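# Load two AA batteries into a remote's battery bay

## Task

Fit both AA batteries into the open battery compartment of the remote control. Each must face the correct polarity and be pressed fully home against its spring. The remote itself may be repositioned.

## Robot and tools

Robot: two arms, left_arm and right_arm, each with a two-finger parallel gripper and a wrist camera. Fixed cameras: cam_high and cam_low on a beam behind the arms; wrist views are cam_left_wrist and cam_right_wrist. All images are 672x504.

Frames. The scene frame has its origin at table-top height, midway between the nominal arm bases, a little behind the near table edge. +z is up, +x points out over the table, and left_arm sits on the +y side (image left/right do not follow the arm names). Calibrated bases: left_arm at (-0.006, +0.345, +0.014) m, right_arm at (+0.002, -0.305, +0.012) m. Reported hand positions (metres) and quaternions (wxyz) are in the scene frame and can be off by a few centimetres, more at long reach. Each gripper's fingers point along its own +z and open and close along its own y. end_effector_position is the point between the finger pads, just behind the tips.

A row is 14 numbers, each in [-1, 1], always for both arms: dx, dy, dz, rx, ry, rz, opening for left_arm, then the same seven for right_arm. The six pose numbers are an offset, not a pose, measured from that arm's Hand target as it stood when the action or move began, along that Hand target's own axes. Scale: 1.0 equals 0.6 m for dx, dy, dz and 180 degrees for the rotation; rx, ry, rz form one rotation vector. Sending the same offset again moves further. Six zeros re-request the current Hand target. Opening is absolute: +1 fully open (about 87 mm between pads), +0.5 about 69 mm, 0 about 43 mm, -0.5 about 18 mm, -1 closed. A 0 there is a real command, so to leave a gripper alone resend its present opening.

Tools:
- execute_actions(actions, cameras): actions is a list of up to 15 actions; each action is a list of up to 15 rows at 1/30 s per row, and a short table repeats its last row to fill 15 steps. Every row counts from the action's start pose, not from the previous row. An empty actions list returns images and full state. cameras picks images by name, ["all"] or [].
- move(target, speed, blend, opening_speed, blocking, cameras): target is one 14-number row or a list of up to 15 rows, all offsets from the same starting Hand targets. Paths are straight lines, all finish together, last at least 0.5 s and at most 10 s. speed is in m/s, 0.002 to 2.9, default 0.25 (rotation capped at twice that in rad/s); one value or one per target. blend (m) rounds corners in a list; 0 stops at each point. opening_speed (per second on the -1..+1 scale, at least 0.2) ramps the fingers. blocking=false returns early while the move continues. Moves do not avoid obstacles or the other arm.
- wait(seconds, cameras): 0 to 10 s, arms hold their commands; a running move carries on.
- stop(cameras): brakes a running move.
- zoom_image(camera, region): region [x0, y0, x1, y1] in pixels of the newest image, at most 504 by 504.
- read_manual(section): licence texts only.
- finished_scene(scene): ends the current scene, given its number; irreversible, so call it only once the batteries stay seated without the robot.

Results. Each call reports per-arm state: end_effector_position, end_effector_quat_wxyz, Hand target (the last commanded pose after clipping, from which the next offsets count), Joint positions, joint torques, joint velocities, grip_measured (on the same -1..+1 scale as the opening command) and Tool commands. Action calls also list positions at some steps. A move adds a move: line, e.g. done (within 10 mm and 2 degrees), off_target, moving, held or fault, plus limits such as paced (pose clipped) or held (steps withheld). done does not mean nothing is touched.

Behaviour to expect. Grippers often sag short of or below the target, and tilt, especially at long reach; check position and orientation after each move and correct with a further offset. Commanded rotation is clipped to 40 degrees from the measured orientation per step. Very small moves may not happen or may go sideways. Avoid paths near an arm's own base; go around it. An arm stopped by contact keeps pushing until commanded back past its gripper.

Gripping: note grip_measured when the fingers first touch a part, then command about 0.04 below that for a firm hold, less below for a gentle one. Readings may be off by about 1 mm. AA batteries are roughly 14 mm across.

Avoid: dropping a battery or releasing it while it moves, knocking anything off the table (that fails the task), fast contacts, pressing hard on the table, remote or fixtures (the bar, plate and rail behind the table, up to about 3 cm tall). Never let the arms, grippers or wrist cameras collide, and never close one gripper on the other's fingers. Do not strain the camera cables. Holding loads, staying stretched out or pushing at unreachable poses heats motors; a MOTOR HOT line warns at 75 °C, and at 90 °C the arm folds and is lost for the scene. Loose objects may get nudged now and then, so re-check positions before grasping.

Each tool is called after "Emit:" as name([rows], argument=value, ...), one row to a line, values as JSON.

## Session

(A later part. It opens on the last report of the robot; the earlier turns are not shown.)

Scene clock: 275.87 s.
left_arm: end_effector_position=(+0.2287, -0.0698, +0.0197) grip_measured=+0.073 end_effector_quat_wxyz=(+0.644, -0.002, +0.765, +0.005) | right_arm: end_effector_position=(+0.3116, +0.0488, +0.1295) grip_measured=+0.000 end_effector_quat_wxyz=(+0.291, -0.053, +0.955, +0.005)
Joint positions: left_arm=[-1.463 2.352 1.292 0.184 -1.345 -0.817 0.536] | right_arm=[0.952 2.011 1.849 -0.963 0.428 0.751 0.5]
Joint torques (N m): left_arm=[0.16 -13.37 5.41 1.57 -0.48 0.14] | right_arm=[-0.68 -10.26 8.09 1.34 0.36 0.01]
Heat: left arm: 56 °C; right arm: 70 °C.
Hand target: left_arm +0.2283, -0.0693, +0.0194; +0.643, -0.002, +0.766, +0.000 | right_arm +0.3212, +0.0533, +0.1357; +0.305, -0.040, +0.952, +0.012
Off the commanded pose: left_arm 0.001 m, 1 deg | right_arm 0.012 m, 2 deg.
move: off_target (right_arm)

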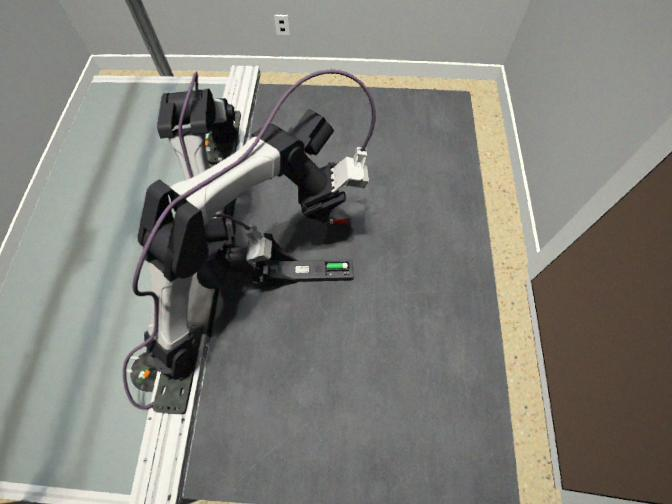

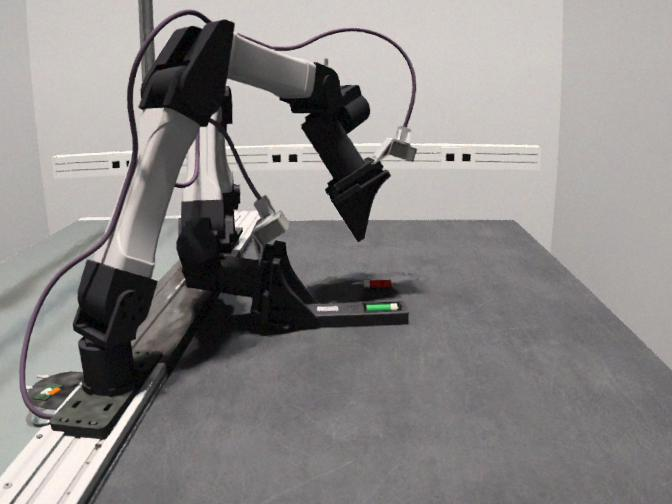

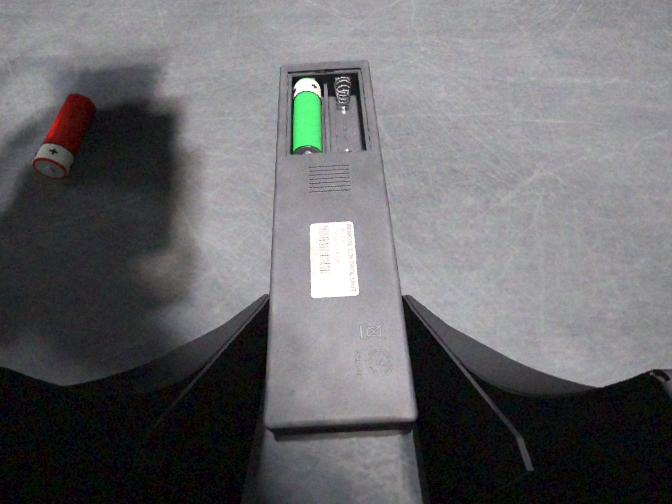

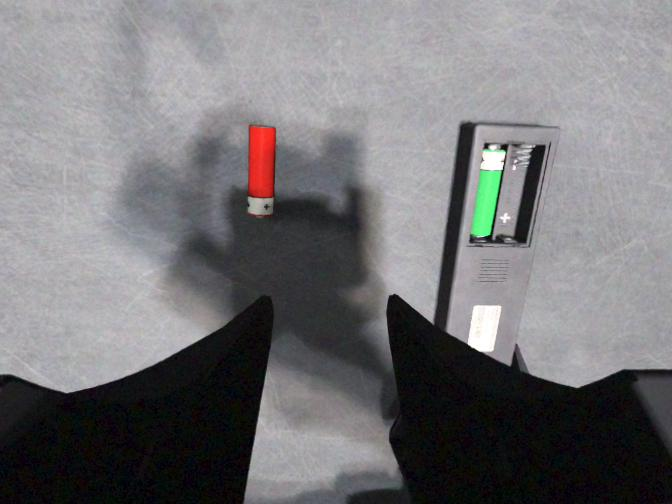

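Emit:
execute_actions(actions=[])

Scene clock: 277.80 s.
left_arm: end_effector_position=(+0.2287, -0.0698, +0.0197) grip_measured=+0.073 end_effector_quat_wxyz=(+0.644, -0.002, +0.765, +0.005) | right_arm: end_effector_position=(+0.3117, +0.0487, +0.1295) grip_measured=+0.000 end_effector_quat_wxyz=(+0.291, -0.053, +0.955, +0.004)
Joint positions: left_arm=[-1.463 2.352 1.292 0.184 -1.345 -0.817 0.536] | right_arm=[0.952 2.011 1.849 -0.963 0.428 0.751 0.5]
Joint velocities: within noise
Joint torques (N m): left_arm=[0.12 -13.41 5.42 1.58 -0.48 0.14] | right_arm=[-0.49 -10.28 8.09 1.34 0.4 0.01]
Heat: left arm: 56 °C; right arm: 69 °C.
Hand target: left_arm +0.2283, -0.0693, +0.0194; +0.643, -0.002, +0.766, +0.000 | right_arm +0.3212, +0.0532, +0.1357; +0.305, -0.040, +0.952, +0.012
Tool commands: left_gripper/opening=+0.0 right_gripper/opening=+0.0
Off the commanded pose: left_arm 0.001 m, 1 deg | right_arm 0.012 m, 2 deg.

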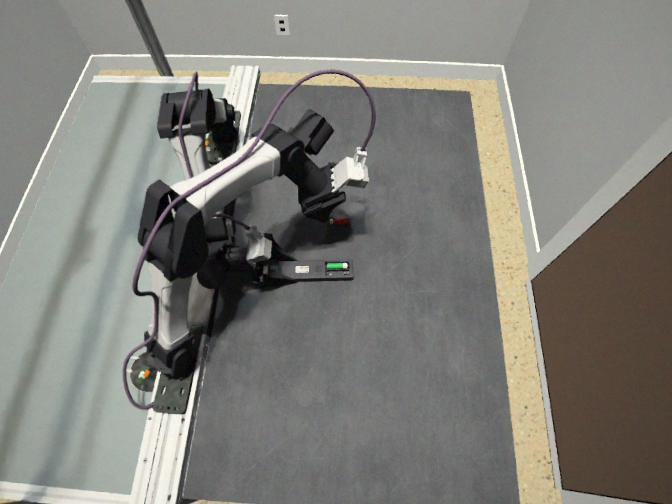

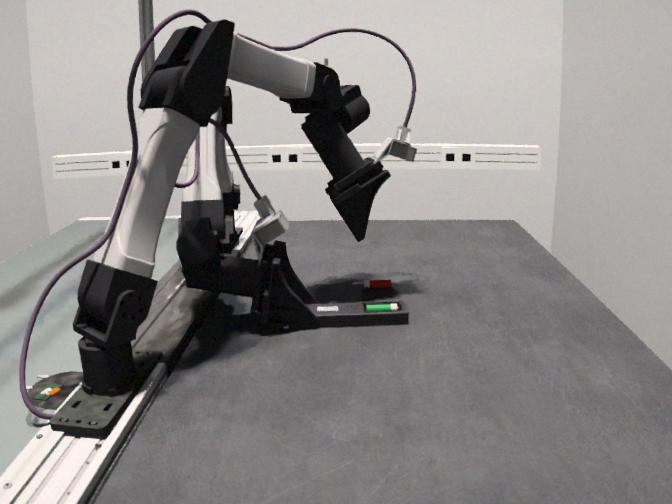

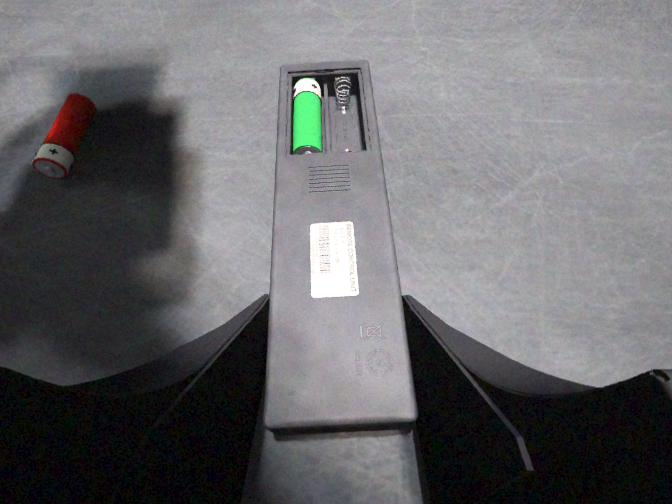

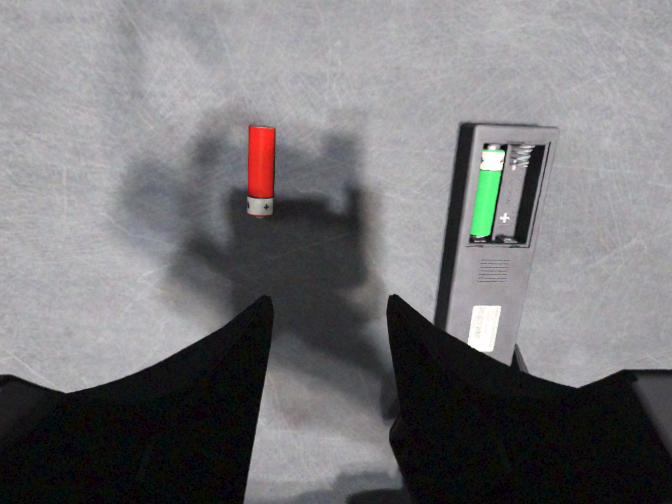

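Emit:
move(target=[0,0,0,0,0,0,0,0.0427,0.0678,0.1128,0.012,0,0.018,0], speed=0.12, cameras=["cam_right_wrist","cam_low"])

Scene clock: 279.97 s.
left_arm: end_effector_position=(+0.2288, -0.0702, +0.0200) grip_measured=+0.073 end_effector_quat_wxyz=(+0.645, -0.003, +0.764, +0.004) | right_arm: end_effector_position=(+0.3297, +0.0882, +0.0617) grip_measured=+0.000 end_effector_quat_wxyz=(+0.293, -0.016, +0.956, -0.005)
Joint positions: left_arm=[-1.463 2.352 1.292 0.187 -1.345 -0.817 0.536] | right_arm=[0.978 2.24 1.947 -0.874 0.468 0.856 0.5]
Joint torques (N m): left_arm=[0.14 -13.41 5.39 1.54 -0.48 0.16] | right_arm=[0.28 -11.82 7.98 1.24 0.45 0.05]
Heat: left arm: 57 °C; right arm: 69 °C.
Hand target: left_arm +0.2283, -0.0693, +0.0194; +0.643, -0.002, +0.766, +0.000 | right_arm +0.3361, +0.0953, +0.0657; +0.305, -0.008, +0.952, +0.002
Off the commanded pose: left_arm 0.001 m, 1 deg | right_arm 0.010 m, 2 deg.
move: done
Images, in order (width x height): cam_low 672x504, cam_right_wrist 672x504.

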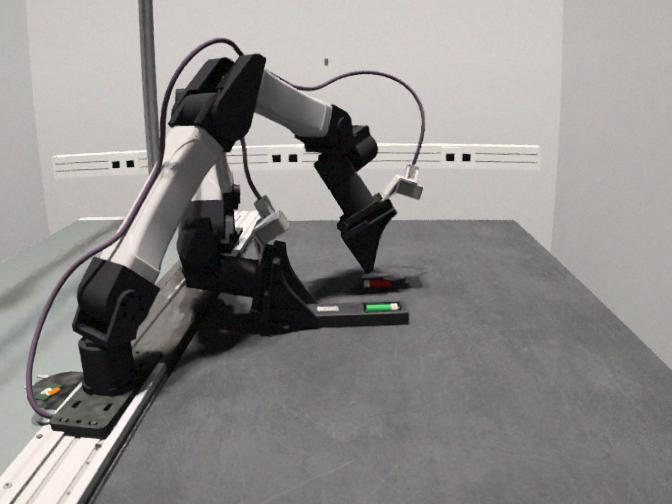

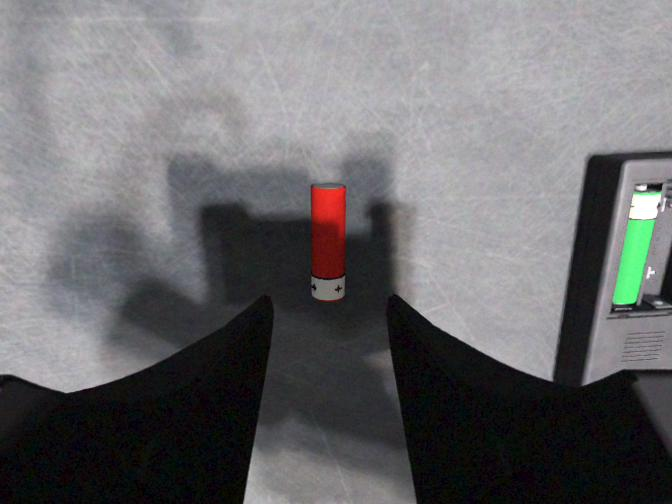

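Emit:
move(target=[0,0,0,0,0,0,0,0.0543,0,0.0677,0,0,0,-0.1], speed=0.1, cameras=["cam_right_wrist","cam_low"])

Emit:
zoom_image(camera="cam_low", region=[320, 230, 460, 335])

Scene clock: 283.03 s.
left_arm: end_effector_position=(+0.2288, -0.0702, +0.0200) grip_measured=+0.073 end_effector_quat_wxyz=(+0.645, -0.003, +0.764, +0.004) | right_arm: end_effector_position=(+0.3337, +0.0977, +0.0300) grip_measured=-0.100 end_effector_quat_wxyz=(+0.309, -0.010, +0.951, +0.012)
Joint positions: left_arm=[-1.463 2.352 1.292 0.187 -1.345 -0.817 0.536] | right_arm=[0.987 2.259 1.837 -0.699 0.48 0.864 0.45]
Joint torques (N m): left_arm=[0.12 -13.39 5.38 1.54 -0.48 0.15] | right_arm=[0.14 -10.54 4.53 1.31 0.33 0]
Heat: left arm: 57 °C; right arm: 69 °C.
Hand target: left_arm +0.2283, -0.0693, +0.0194; +0.643, -0.002, +0.766, +0.000 | right_arm +0.3331, +0.0952, +0.0137; +0.305, -0.008, +0.952, +0.002
Off the commanded pose: left_arm 0.001 m, 1 deg | right_arm 0.016 m, 1 deg.
move: off_target (right_arm)
Images, in order (width x height): cam_low 672x504, cam_right_wrist 672x504.

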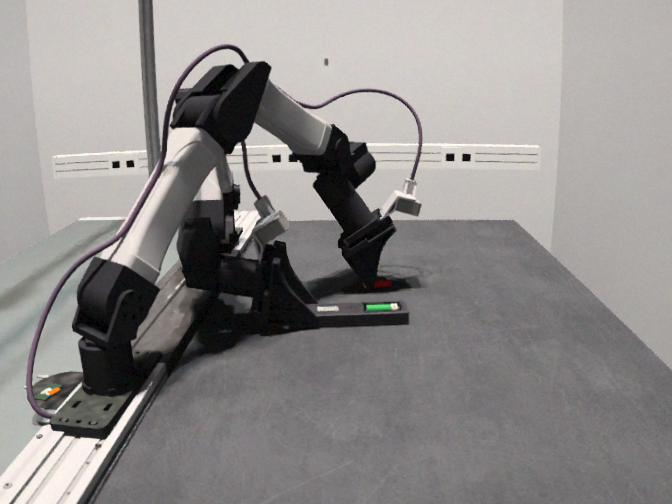

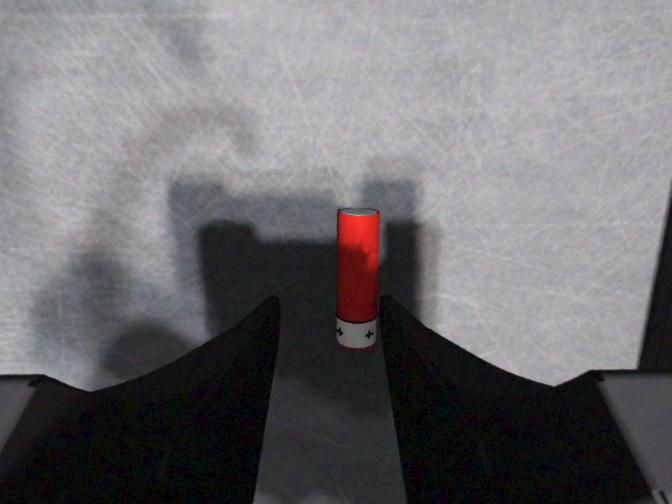

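Scaled by 3.600 from the camera's 672x504 image, which has a finer 960x720 frame.

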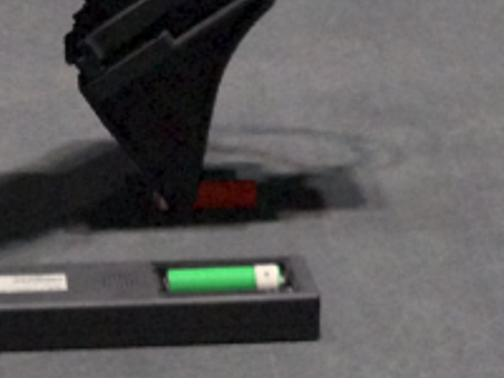

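Emit:
move([
  [0,0,0,0,0,0,0,-0.029,-0.012,-0.0407,0,0,0,0],
  [0,0,0,0,0,0,0,0.004,-0.012,0.006,0,0,0,-0.1],
], speed=0.1, cameras=["cam_right_wrist","cam_low"])

Emit:
zoom_image(camera="cam_low", region=[320, 230, 460, 335])

Scene clock: 285.23 s.
left_arm: end_effector_position=(+0.2288, -0.0702, +0.0200) grip_measured=+0.073 end_effector_quat_wxyz=(+0.645, -0.003, +0.764, +0.004) | right_arm: end_effector_position=(+0.3355, +0.0987, +0.0287) grip_measured=-0.100 end_effector_quat_wxyz=(+0.318, -0.006, +0.948, +0.022)
Joint positions: left_arm=[-1.463 2.352 1.292 0.187 -1.345 -0.817 0.536] | right_arm=[0.986 2.244 1.797 -0.647 0.483 0.864 0.45]
Joint torques (N m): left_arm=[0.13 -13.39 5.37 1.55 -0.48 0.15] | right_arm=[-0.59 -10.88 3.6 1.25 0.28 -0.11]
Heat: left arm: 57 °C; right arm: 69 °C.
Hand target: left_arm +0.2283, -0.0693, +0.0194; +0.643, -0.002, +0.766, +0.000 | right_arm +0.3334, +0.0879, +0.0094; +0.305, -0.008, +0.952, +0.002
Off the commanded pose: left_arm 0.001 m, 1 deg | right_arm 0.022 m, 3 deg.
move: off_target (right_arm); target 2's new opening was sent with right_arm's hand 0.021 m and 2 deg from that target
Images, in order (width x height): cam_low 672x504, cam_right_wrist 672x504.

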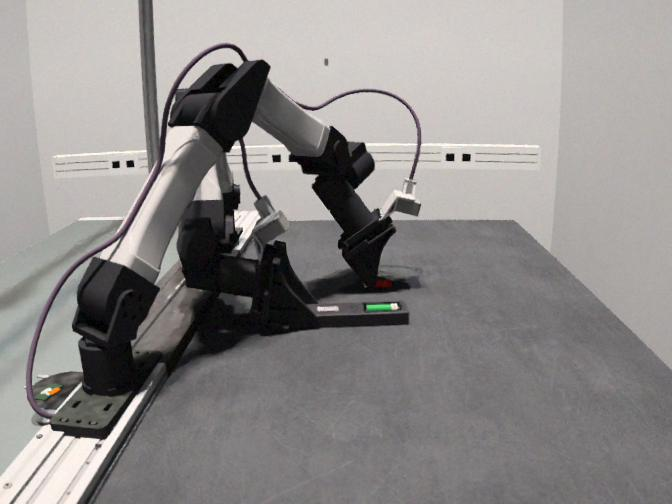

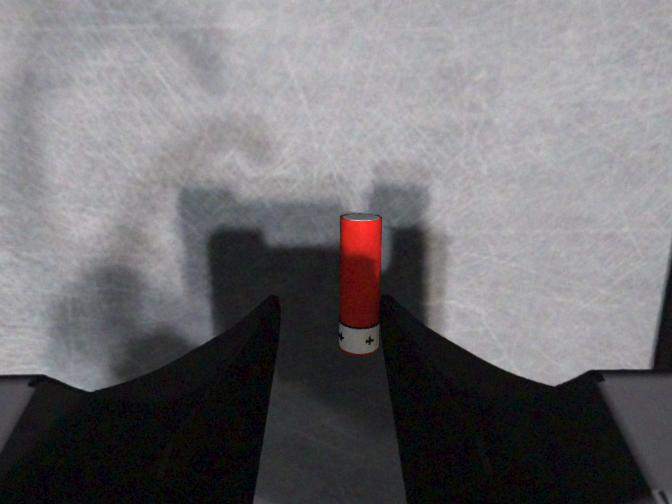

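Scaled by 3.600 from the camera's 672x504 image, which has a finer 960x720 frame.

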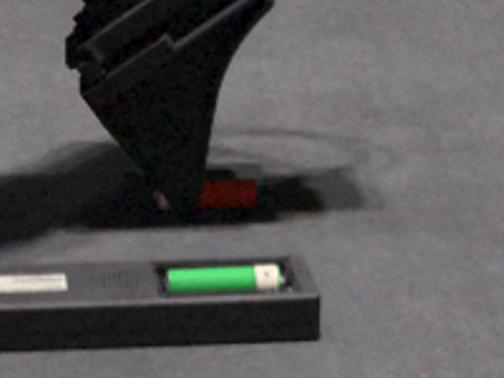

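Emit:
move([
  [0,0,0,0,0,0,0,-0.0174,0,-0.0244,0,0,0,-0.1],
  [0,0,0,0,0,0,0,-0.0174,0,-0.0244,0,0,0,-0.66],
], speed=0.1, opening_speed=0.7, cameras=["cam_right_wrist","cam_low"])

Emit:
zoom_image(camera="cam_low", region=[320, 230, 460, 335])

Scene clock: 287.23 s.
left_arm: end_effector_position=(+0.2288, -0.0702, +0.0200) grip_measured=+0.073 end_effector_quat_wxyz=(+0.645, -0.003, +0.764, +0.004) | right_arm: end_effector_position=(+0.3355, +0.0987, +0.0296) grip_measured=-0.580 end_effector_quat_wxyz=(+0.318, -0.006, +0.948, +0.021)
Joint positions: left_arm=[-1.463 2.352 1.292 0.187 -1.345 -0.817 0.536] | right_arm=[0.986 2.244 1.802 -0.653 0.483 0.864 0.21]
Joint torques (N m): left_arm=[0.13 -13.41 5.38 1.54 -0.47 0.14] | right_arm=[-0.66 -12.77 6.48 0.67 0.28 -0.11]
Heat: left arm: 57 °C; right arm: 70 °C.
Hand target: left_arm +0.2283, -0.0693, +0.0194; +0.643, -0.002, +0.766, +0.000 | right_arm +0.3335, +0.0879, +0.0275; +0.305, -0.008, +0.952, +0.002
Off the commanded pose: left_arm 0.001 m, 1 deg | right_arm 0.011 m, 3 deg.
move: off_target (right_arm); target 2's new opening was sent with right_arm's hand 0.011 m and 3 deg from that target
Images, in order (width x height): cam_low 672x504, cam_right_wrist 672x504.

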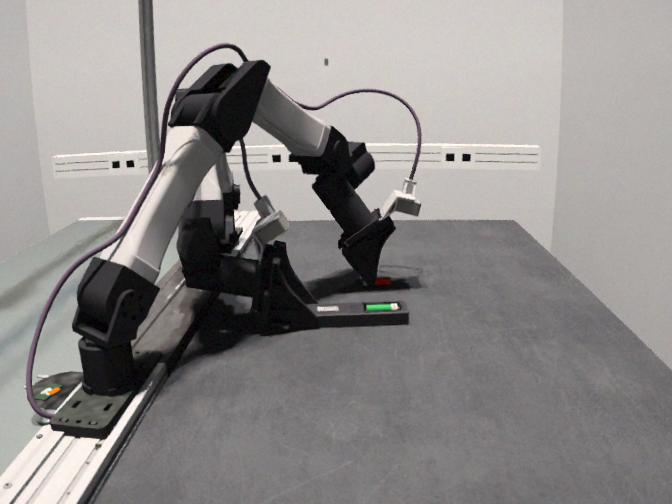

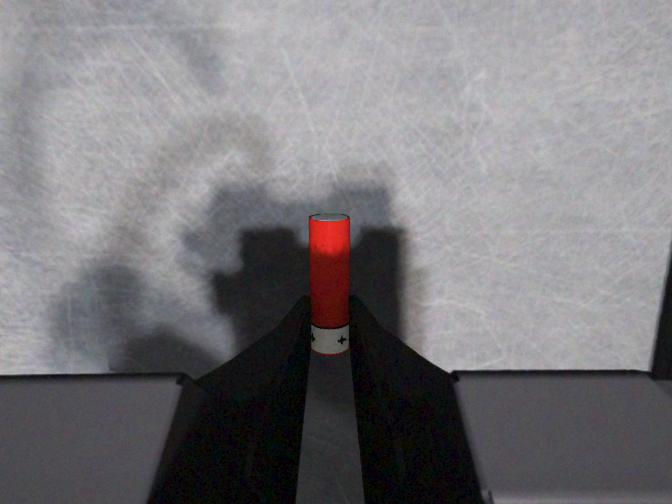

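Scaled by 3.600 from the camera's 672x504 image, which has a finer 960x720 frame.

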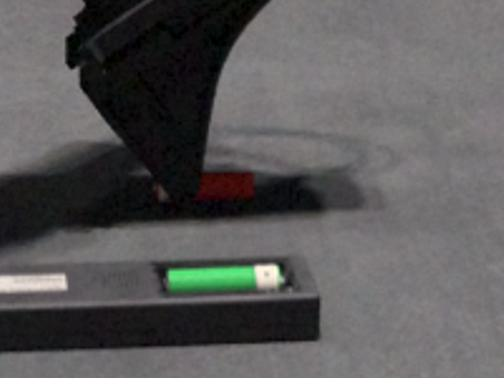

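Emit:
move([
  [0,0,0,0,0,0,0,-0.058,0,-0.0814,0,0,0,-0.66],
  [0,0,0,0,0,0,0,-0.05,-0.27,-0.095,0,0.114,0,-0.66],
], speed=0.15, blend=[0.02,0], cameras=["all"])

Emit:
zoom_image(camera="cam_low", region=[320, 230, 460, 335])

Scene clock: 289.93 s.
left_arm: end_effector_position=(+0.2287, -0.0703, +0.0199) grip_measured=+0.073 end_effector_quat_wxyz=(+0.644, -0.002, +0.765, +0.004) | right_arm: end_effector_position=(+0.3295, -0.0738, +0.0727) grip_measured=-0.580 end_effector_quat_wxyz=(+0.118, -0.006, +0.993, -0.012)
Joint positions: left_arm=[-1.463 2.352 1.292 0.187 -1.344 -0.816 0.536] | right_arm=[0.611 1.989 1.643 -1.006 0.125 0.586 0.21]
Joint torques (N m): left_arm=[0.12 -13.38 5.42 1.55 -0.48 0.13] | right_arm=[-0.06 -15.71 5.11 0.65 0.05 -0.19]
Heat: left arm: 57 °C; right arm: 70 °C.
Hand target: left_arm +0.2283, -0.0693, +0.0194; +0.643, -0.002, +0.766, +0.000 | right_arm +0.3273, -0.0741, +0.0912; +0.130, -0.008, +0.991, +0.001
Off the commanded pose: left_arm 0.001 m, 0 deg | right_arm 0.019 m, 2 deg.
move: off_target (right_arm)

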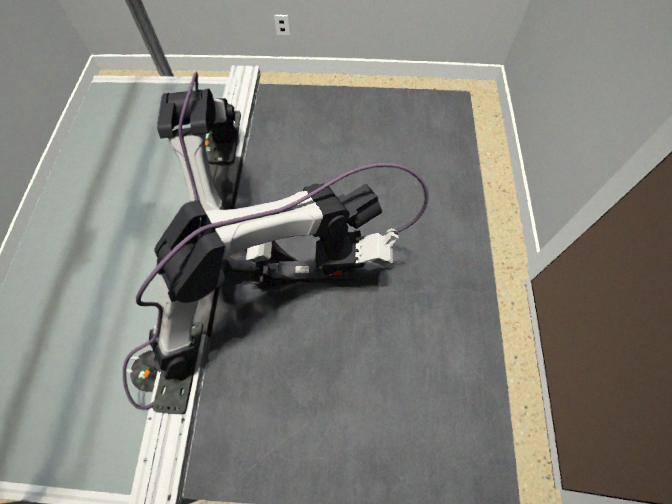

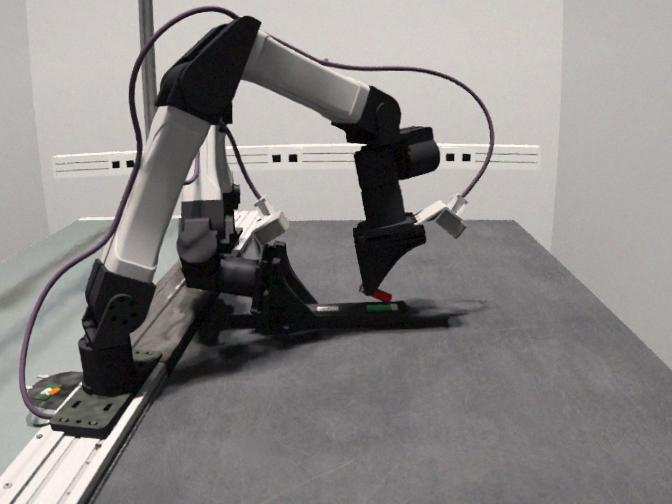

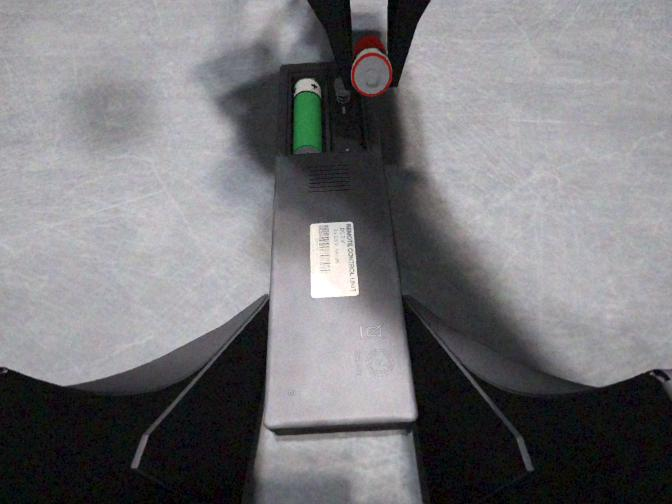

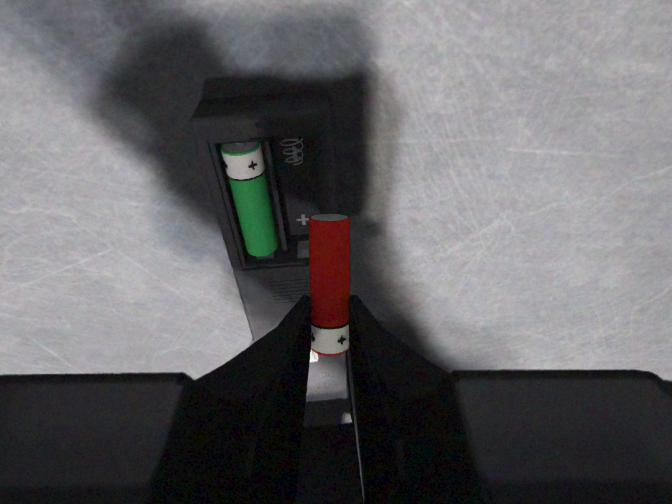

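Scaled by 3.600 from the camera's 672x504 image, which has a finer 960x720 frame.

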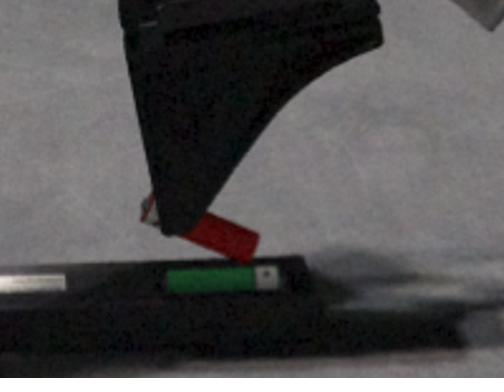

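Emit:
move(target=[0,0,0,0,0,0,0,0.004,0.02,0.028,0,0,-0.011,-0.66], speed=0.06, cameras=["all"])

Emit:
zoom_image(camera="cam_low", region=[320, 230, 460, 335])

Emit:
zoom_image(camera="cam_left_wrist", region=[240, 30, 440, 180])

Scene clock: 292.87 s.
left_arm: end_effector_position=(+0.2287, -0.0703, +0.0199) grip_measured=+0.073 end_effector_quat_wxyz=(+0.644, -0.002, +0.765, +0.004) | right_arm: end_effector_position=(+0.3279, -0.0639, +0.0727) grip_measured=-0.580 end_effector_quat_wxyz=(+0.125, -0.021, +0.992, -0.006)
Joint positions: left_arm=[-1.463 2.352 1.292 0.187 -1.344 -0.816 0.536] | right_arm=[0.634 1.989 1.643 -0.988 0.124 0.577 0.21]
Joint torques (N m): left_arm=[0.13 -13.39 5.41 1.54 -0.48 0.14] | right_arm=[0.24 -11.33 5.23 0.89 0.11 -0.17]
Heat: left arm: 57 °C; right arm: 70 °C.
Hand target: left_arm +0.2283, -0.0693, +0.0194; +0.643, -0.002, +0.766, +0.000 | right_arm +0.3291, -0.0622, +0.0744; +0.130, -0.025, +0.991, -0.001
Off the commanded pose: left_arm 0.001 m, 0 deg | right_arm 0.003 m, 1 deg.
move: done

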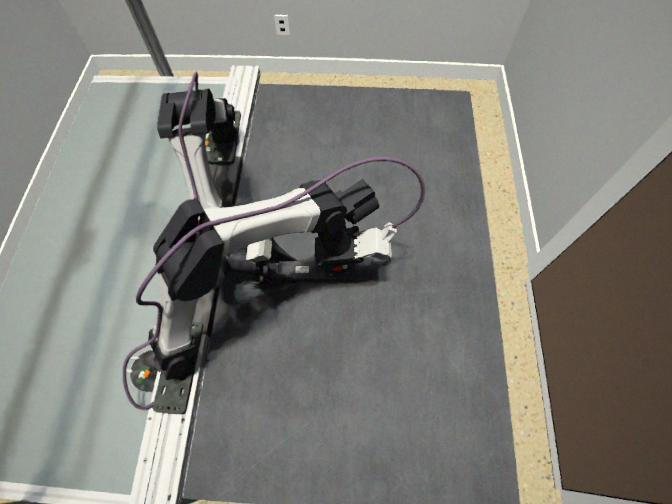

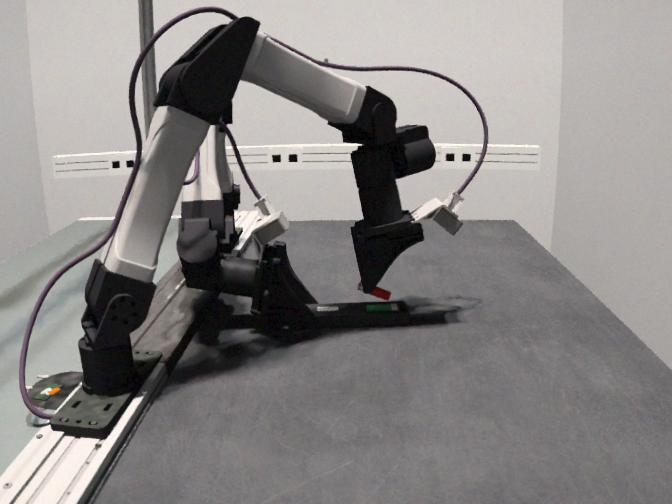

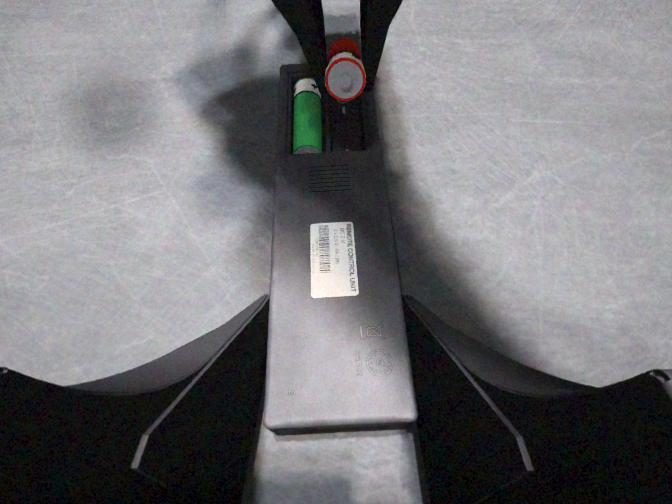

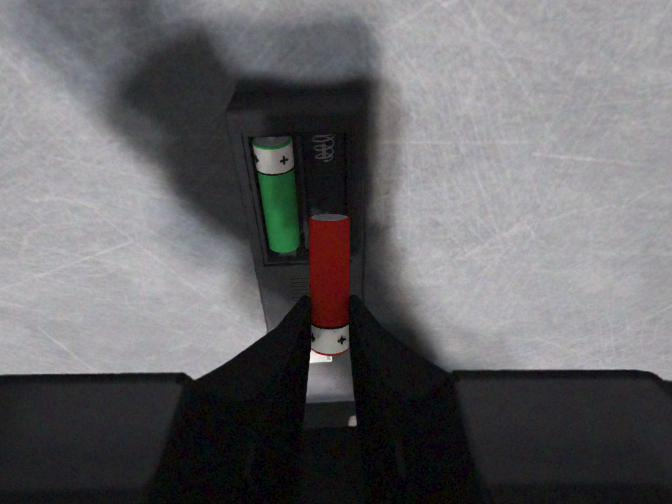

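Scaled by 3.600 from the camera's 672x504 image, which has a finer 960x720 frame.

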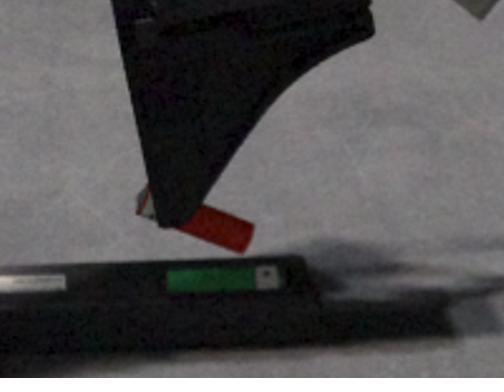

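Scaled by 2.520 from the camera's 672x504 image, which has a finer 960x720 frame.

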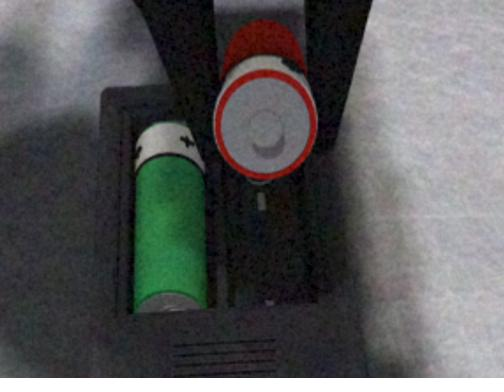

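Emit:
move(target=[0,0,0,0,0,0,0,0.0027,-0.001,0.0333,0,0,0,-0.66], speed=0.05, cameras=["all"])

Emit:
zoom_image(camera="cam_low", region=[320, 230, 460, 335])

Emit:
zoom_image(camera="cam_left_wrist", region=[240, 30, 440, 180])

Scene clock: 298.77 s.
left_arm: end_effector_position=(+0.2287, -0.0703, +0.0199) grip_measured=+0.073 end_effector_quat_wxyz=(+0.644, -0.002, +0.765, +0.004) | right_arm: end_effector_position=(+0.3310, -0.0623, +0.0581) grip_measured=-0.580 end_effector_quat_wxyz=(+0.131, -0.023, +0.991, -0.002)
Joint positions: left_arm=[-1.463 2.352 1.292 0.187 -1.344 -0.816 0.536] | right_arm=[0.634 1.999 1.597 -0.919 0.124 0.572 0.21]
Joint torques (N m): left_arm=[0.13 -13.38 5.39 1.55 -0.48 0.13] | right_arm=[-0.21 -10.03 5.2 0.98 0.11 -0.17]
Heat: left arm: 57 °C; right arm: 69 °C.
Hand target: left_arm +0.2283, -0.0693, +0.0194; +0.643, -0.002, +0.766, +0.000 | right_arm +0.3328, -0.0628, +0.0546; +0.130, -0.025, +0.991, -0.001
Off the commanded pose: left_arm 0.001 m, 0 deg | right_arm 0.004 m, 0 deg.
move: done

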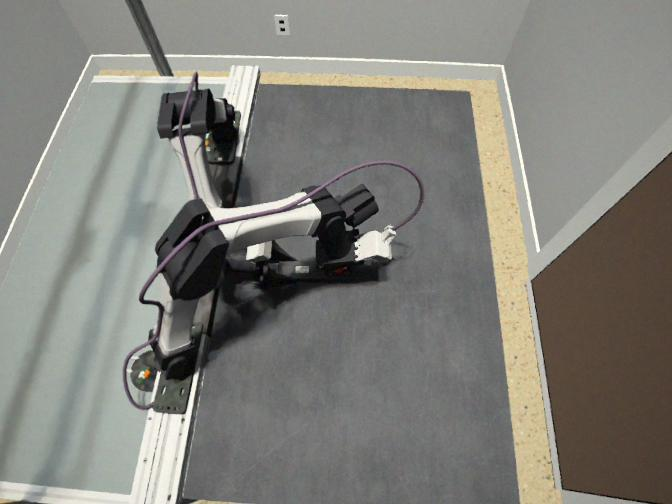

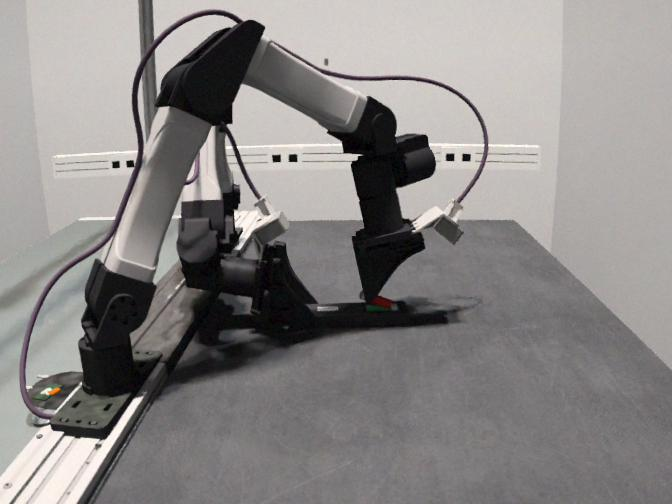

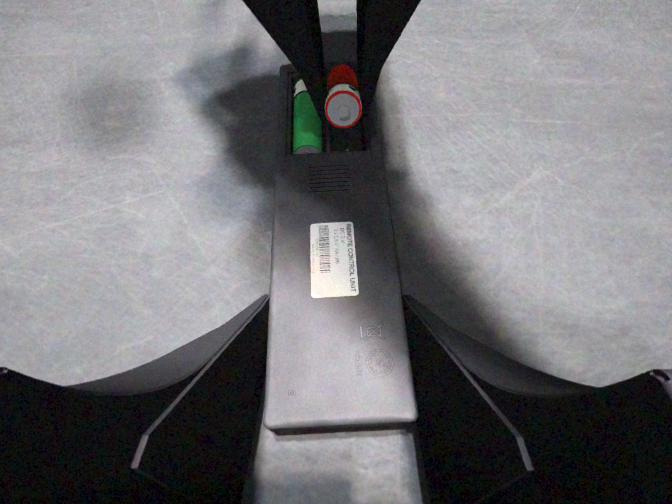

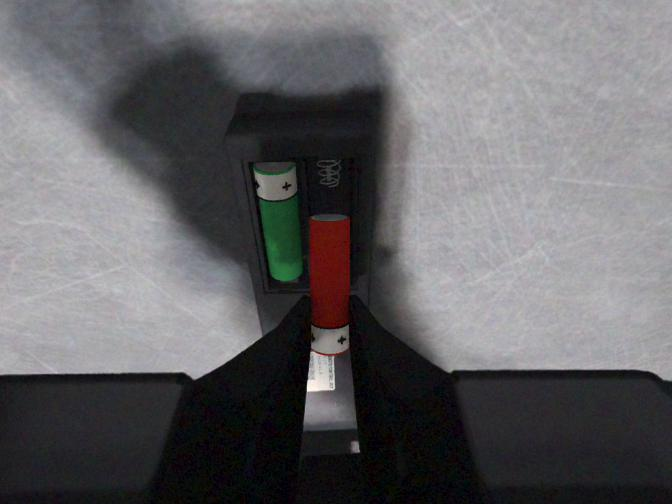

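Scaled by 3.600 from the camera's 672x504 image, which has a finer 960x720 frame.

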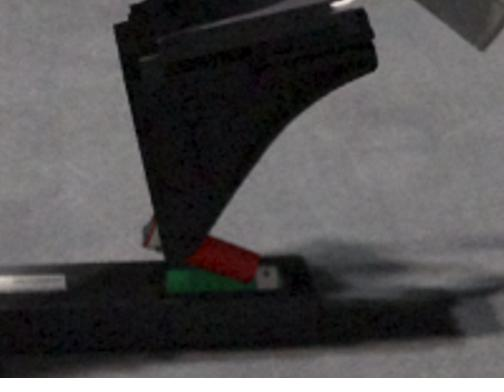

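Scaled by 2.520 from the camera's 672x504 image, which has a finer 960x720 frame.

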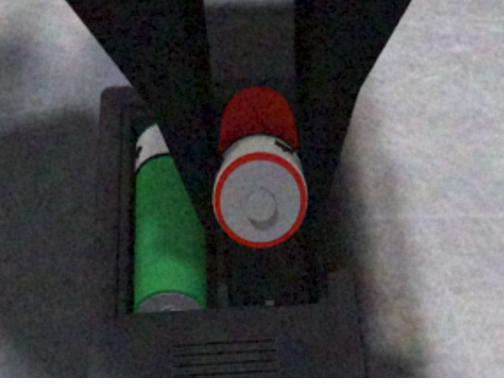

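Emit:
move([
  [0,0,0,0,0,0,0,-0.008,-0.003,0.009,0,0,0,-0.66],
  [0,0,0,0,0,0,0,-0.03,-0.003,0.016,0,0,0,-0.66],
], speed=0.05, blend=[0.005,0], cameras=["all"])

Emit:
zoom_image(camera="cam_low", region=[320, 230, 460, 335])

Emit:
zoom_image(camera="cam_left_wrist", region=[240, 30, 440, 180])

Scene clock: 300.13 s.
left_arm: end_effector_position=(+0.2290, -0.0705, +0.0198) grip_measured=+0.072 end_effector_quat_wxyz=(+0.644, -0.002, +0.765, +0.004) | right_arm: end_effector_position=(+0.3390, -0.0643, +0.0467) grip_measured=-0.580 end_effector_quat_wxyz=(+0.115, -0.029, +0.993, -0.005)
Joint positions: left_arm=[-1.463 2.352 1.292 0.189 -1.342 -0.814 0.536] | right_arm=[0.614 2.058 1.64 -0.93 0.106 0.544 0.21]
Joint torques (N m): left_arm=[0.09 -13.38 5.38 1.54 -0.5 0.12] | right_arm=[-1.09 -10.1 7.75 0.97 0.2 -0.17]
Heat: left arm: 58 °C; right arm: 69 °C.
Hand target: left_arm +0.2282, -0.0693, +0.0194; +0.643, -0.002, +0.766, +0.000 | right_arm +0.3528, -0.0636, +0.0501; +0.130, -0.025, +0.991, -0.001
Off the commanded pose: left_arm 0.001 m, 0 deg | right_arm 0.014 m, 2 deg.
move: off_target (right_arm); blend cut to 0.0037 m at target 1

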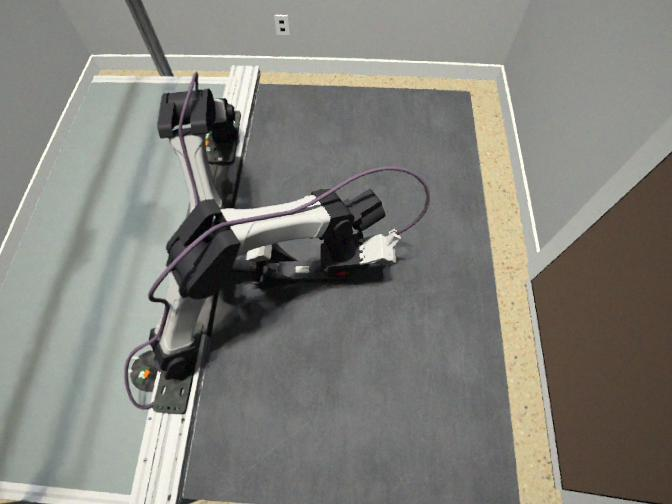

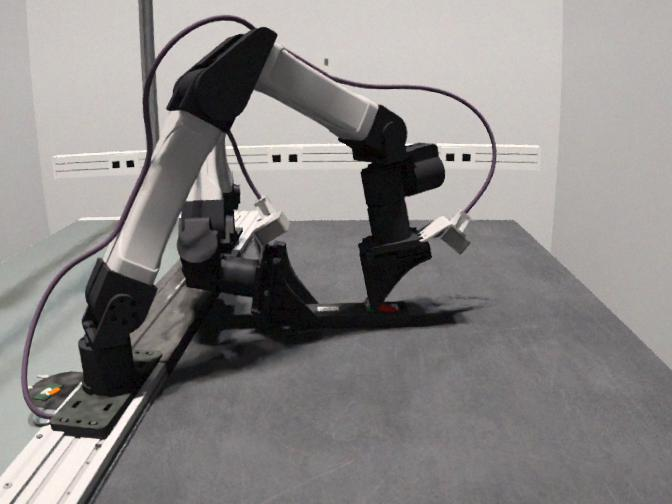

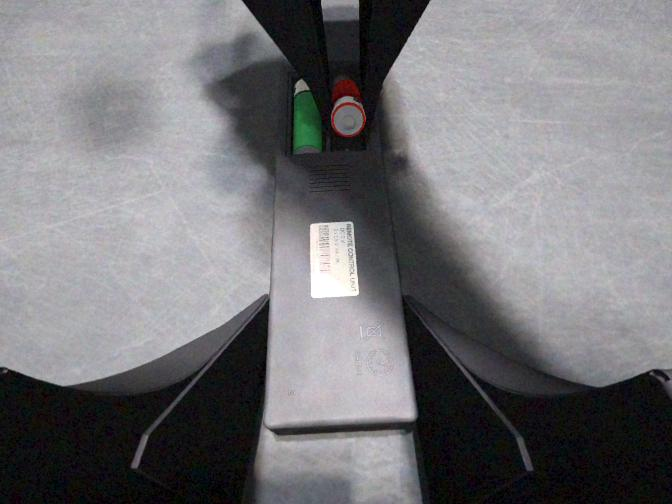

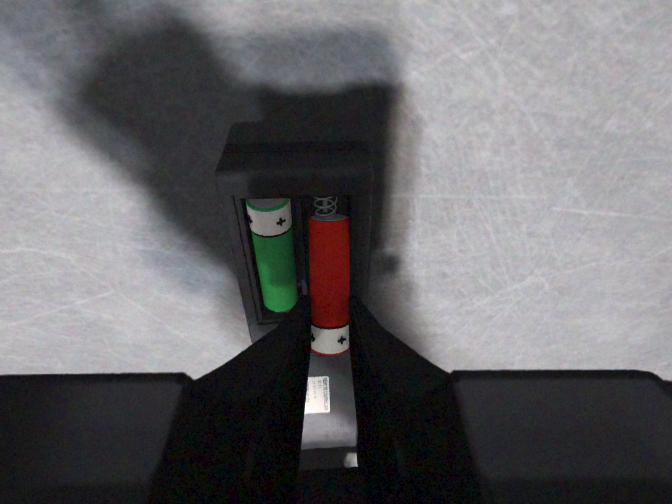

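Scaled by 3.600 from the camera's 672x504 image, which has a finer 960x720 frame.

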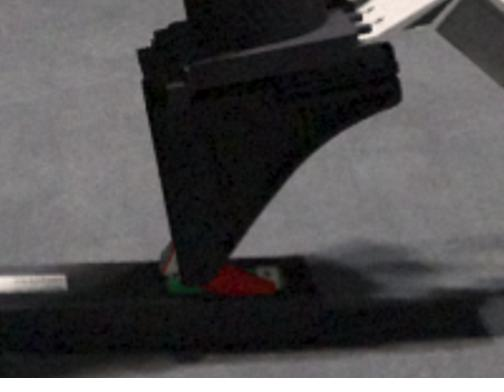

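Scaled by 2.520 from the camera's 672x504 image, which has a finer 960x720 frame.

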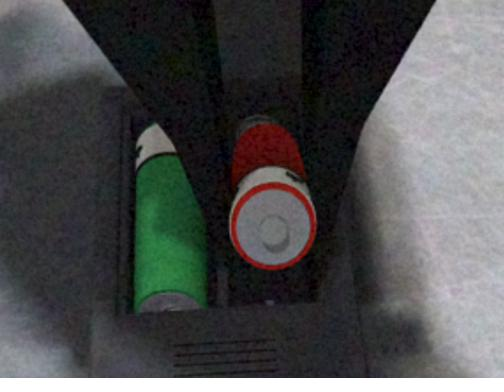

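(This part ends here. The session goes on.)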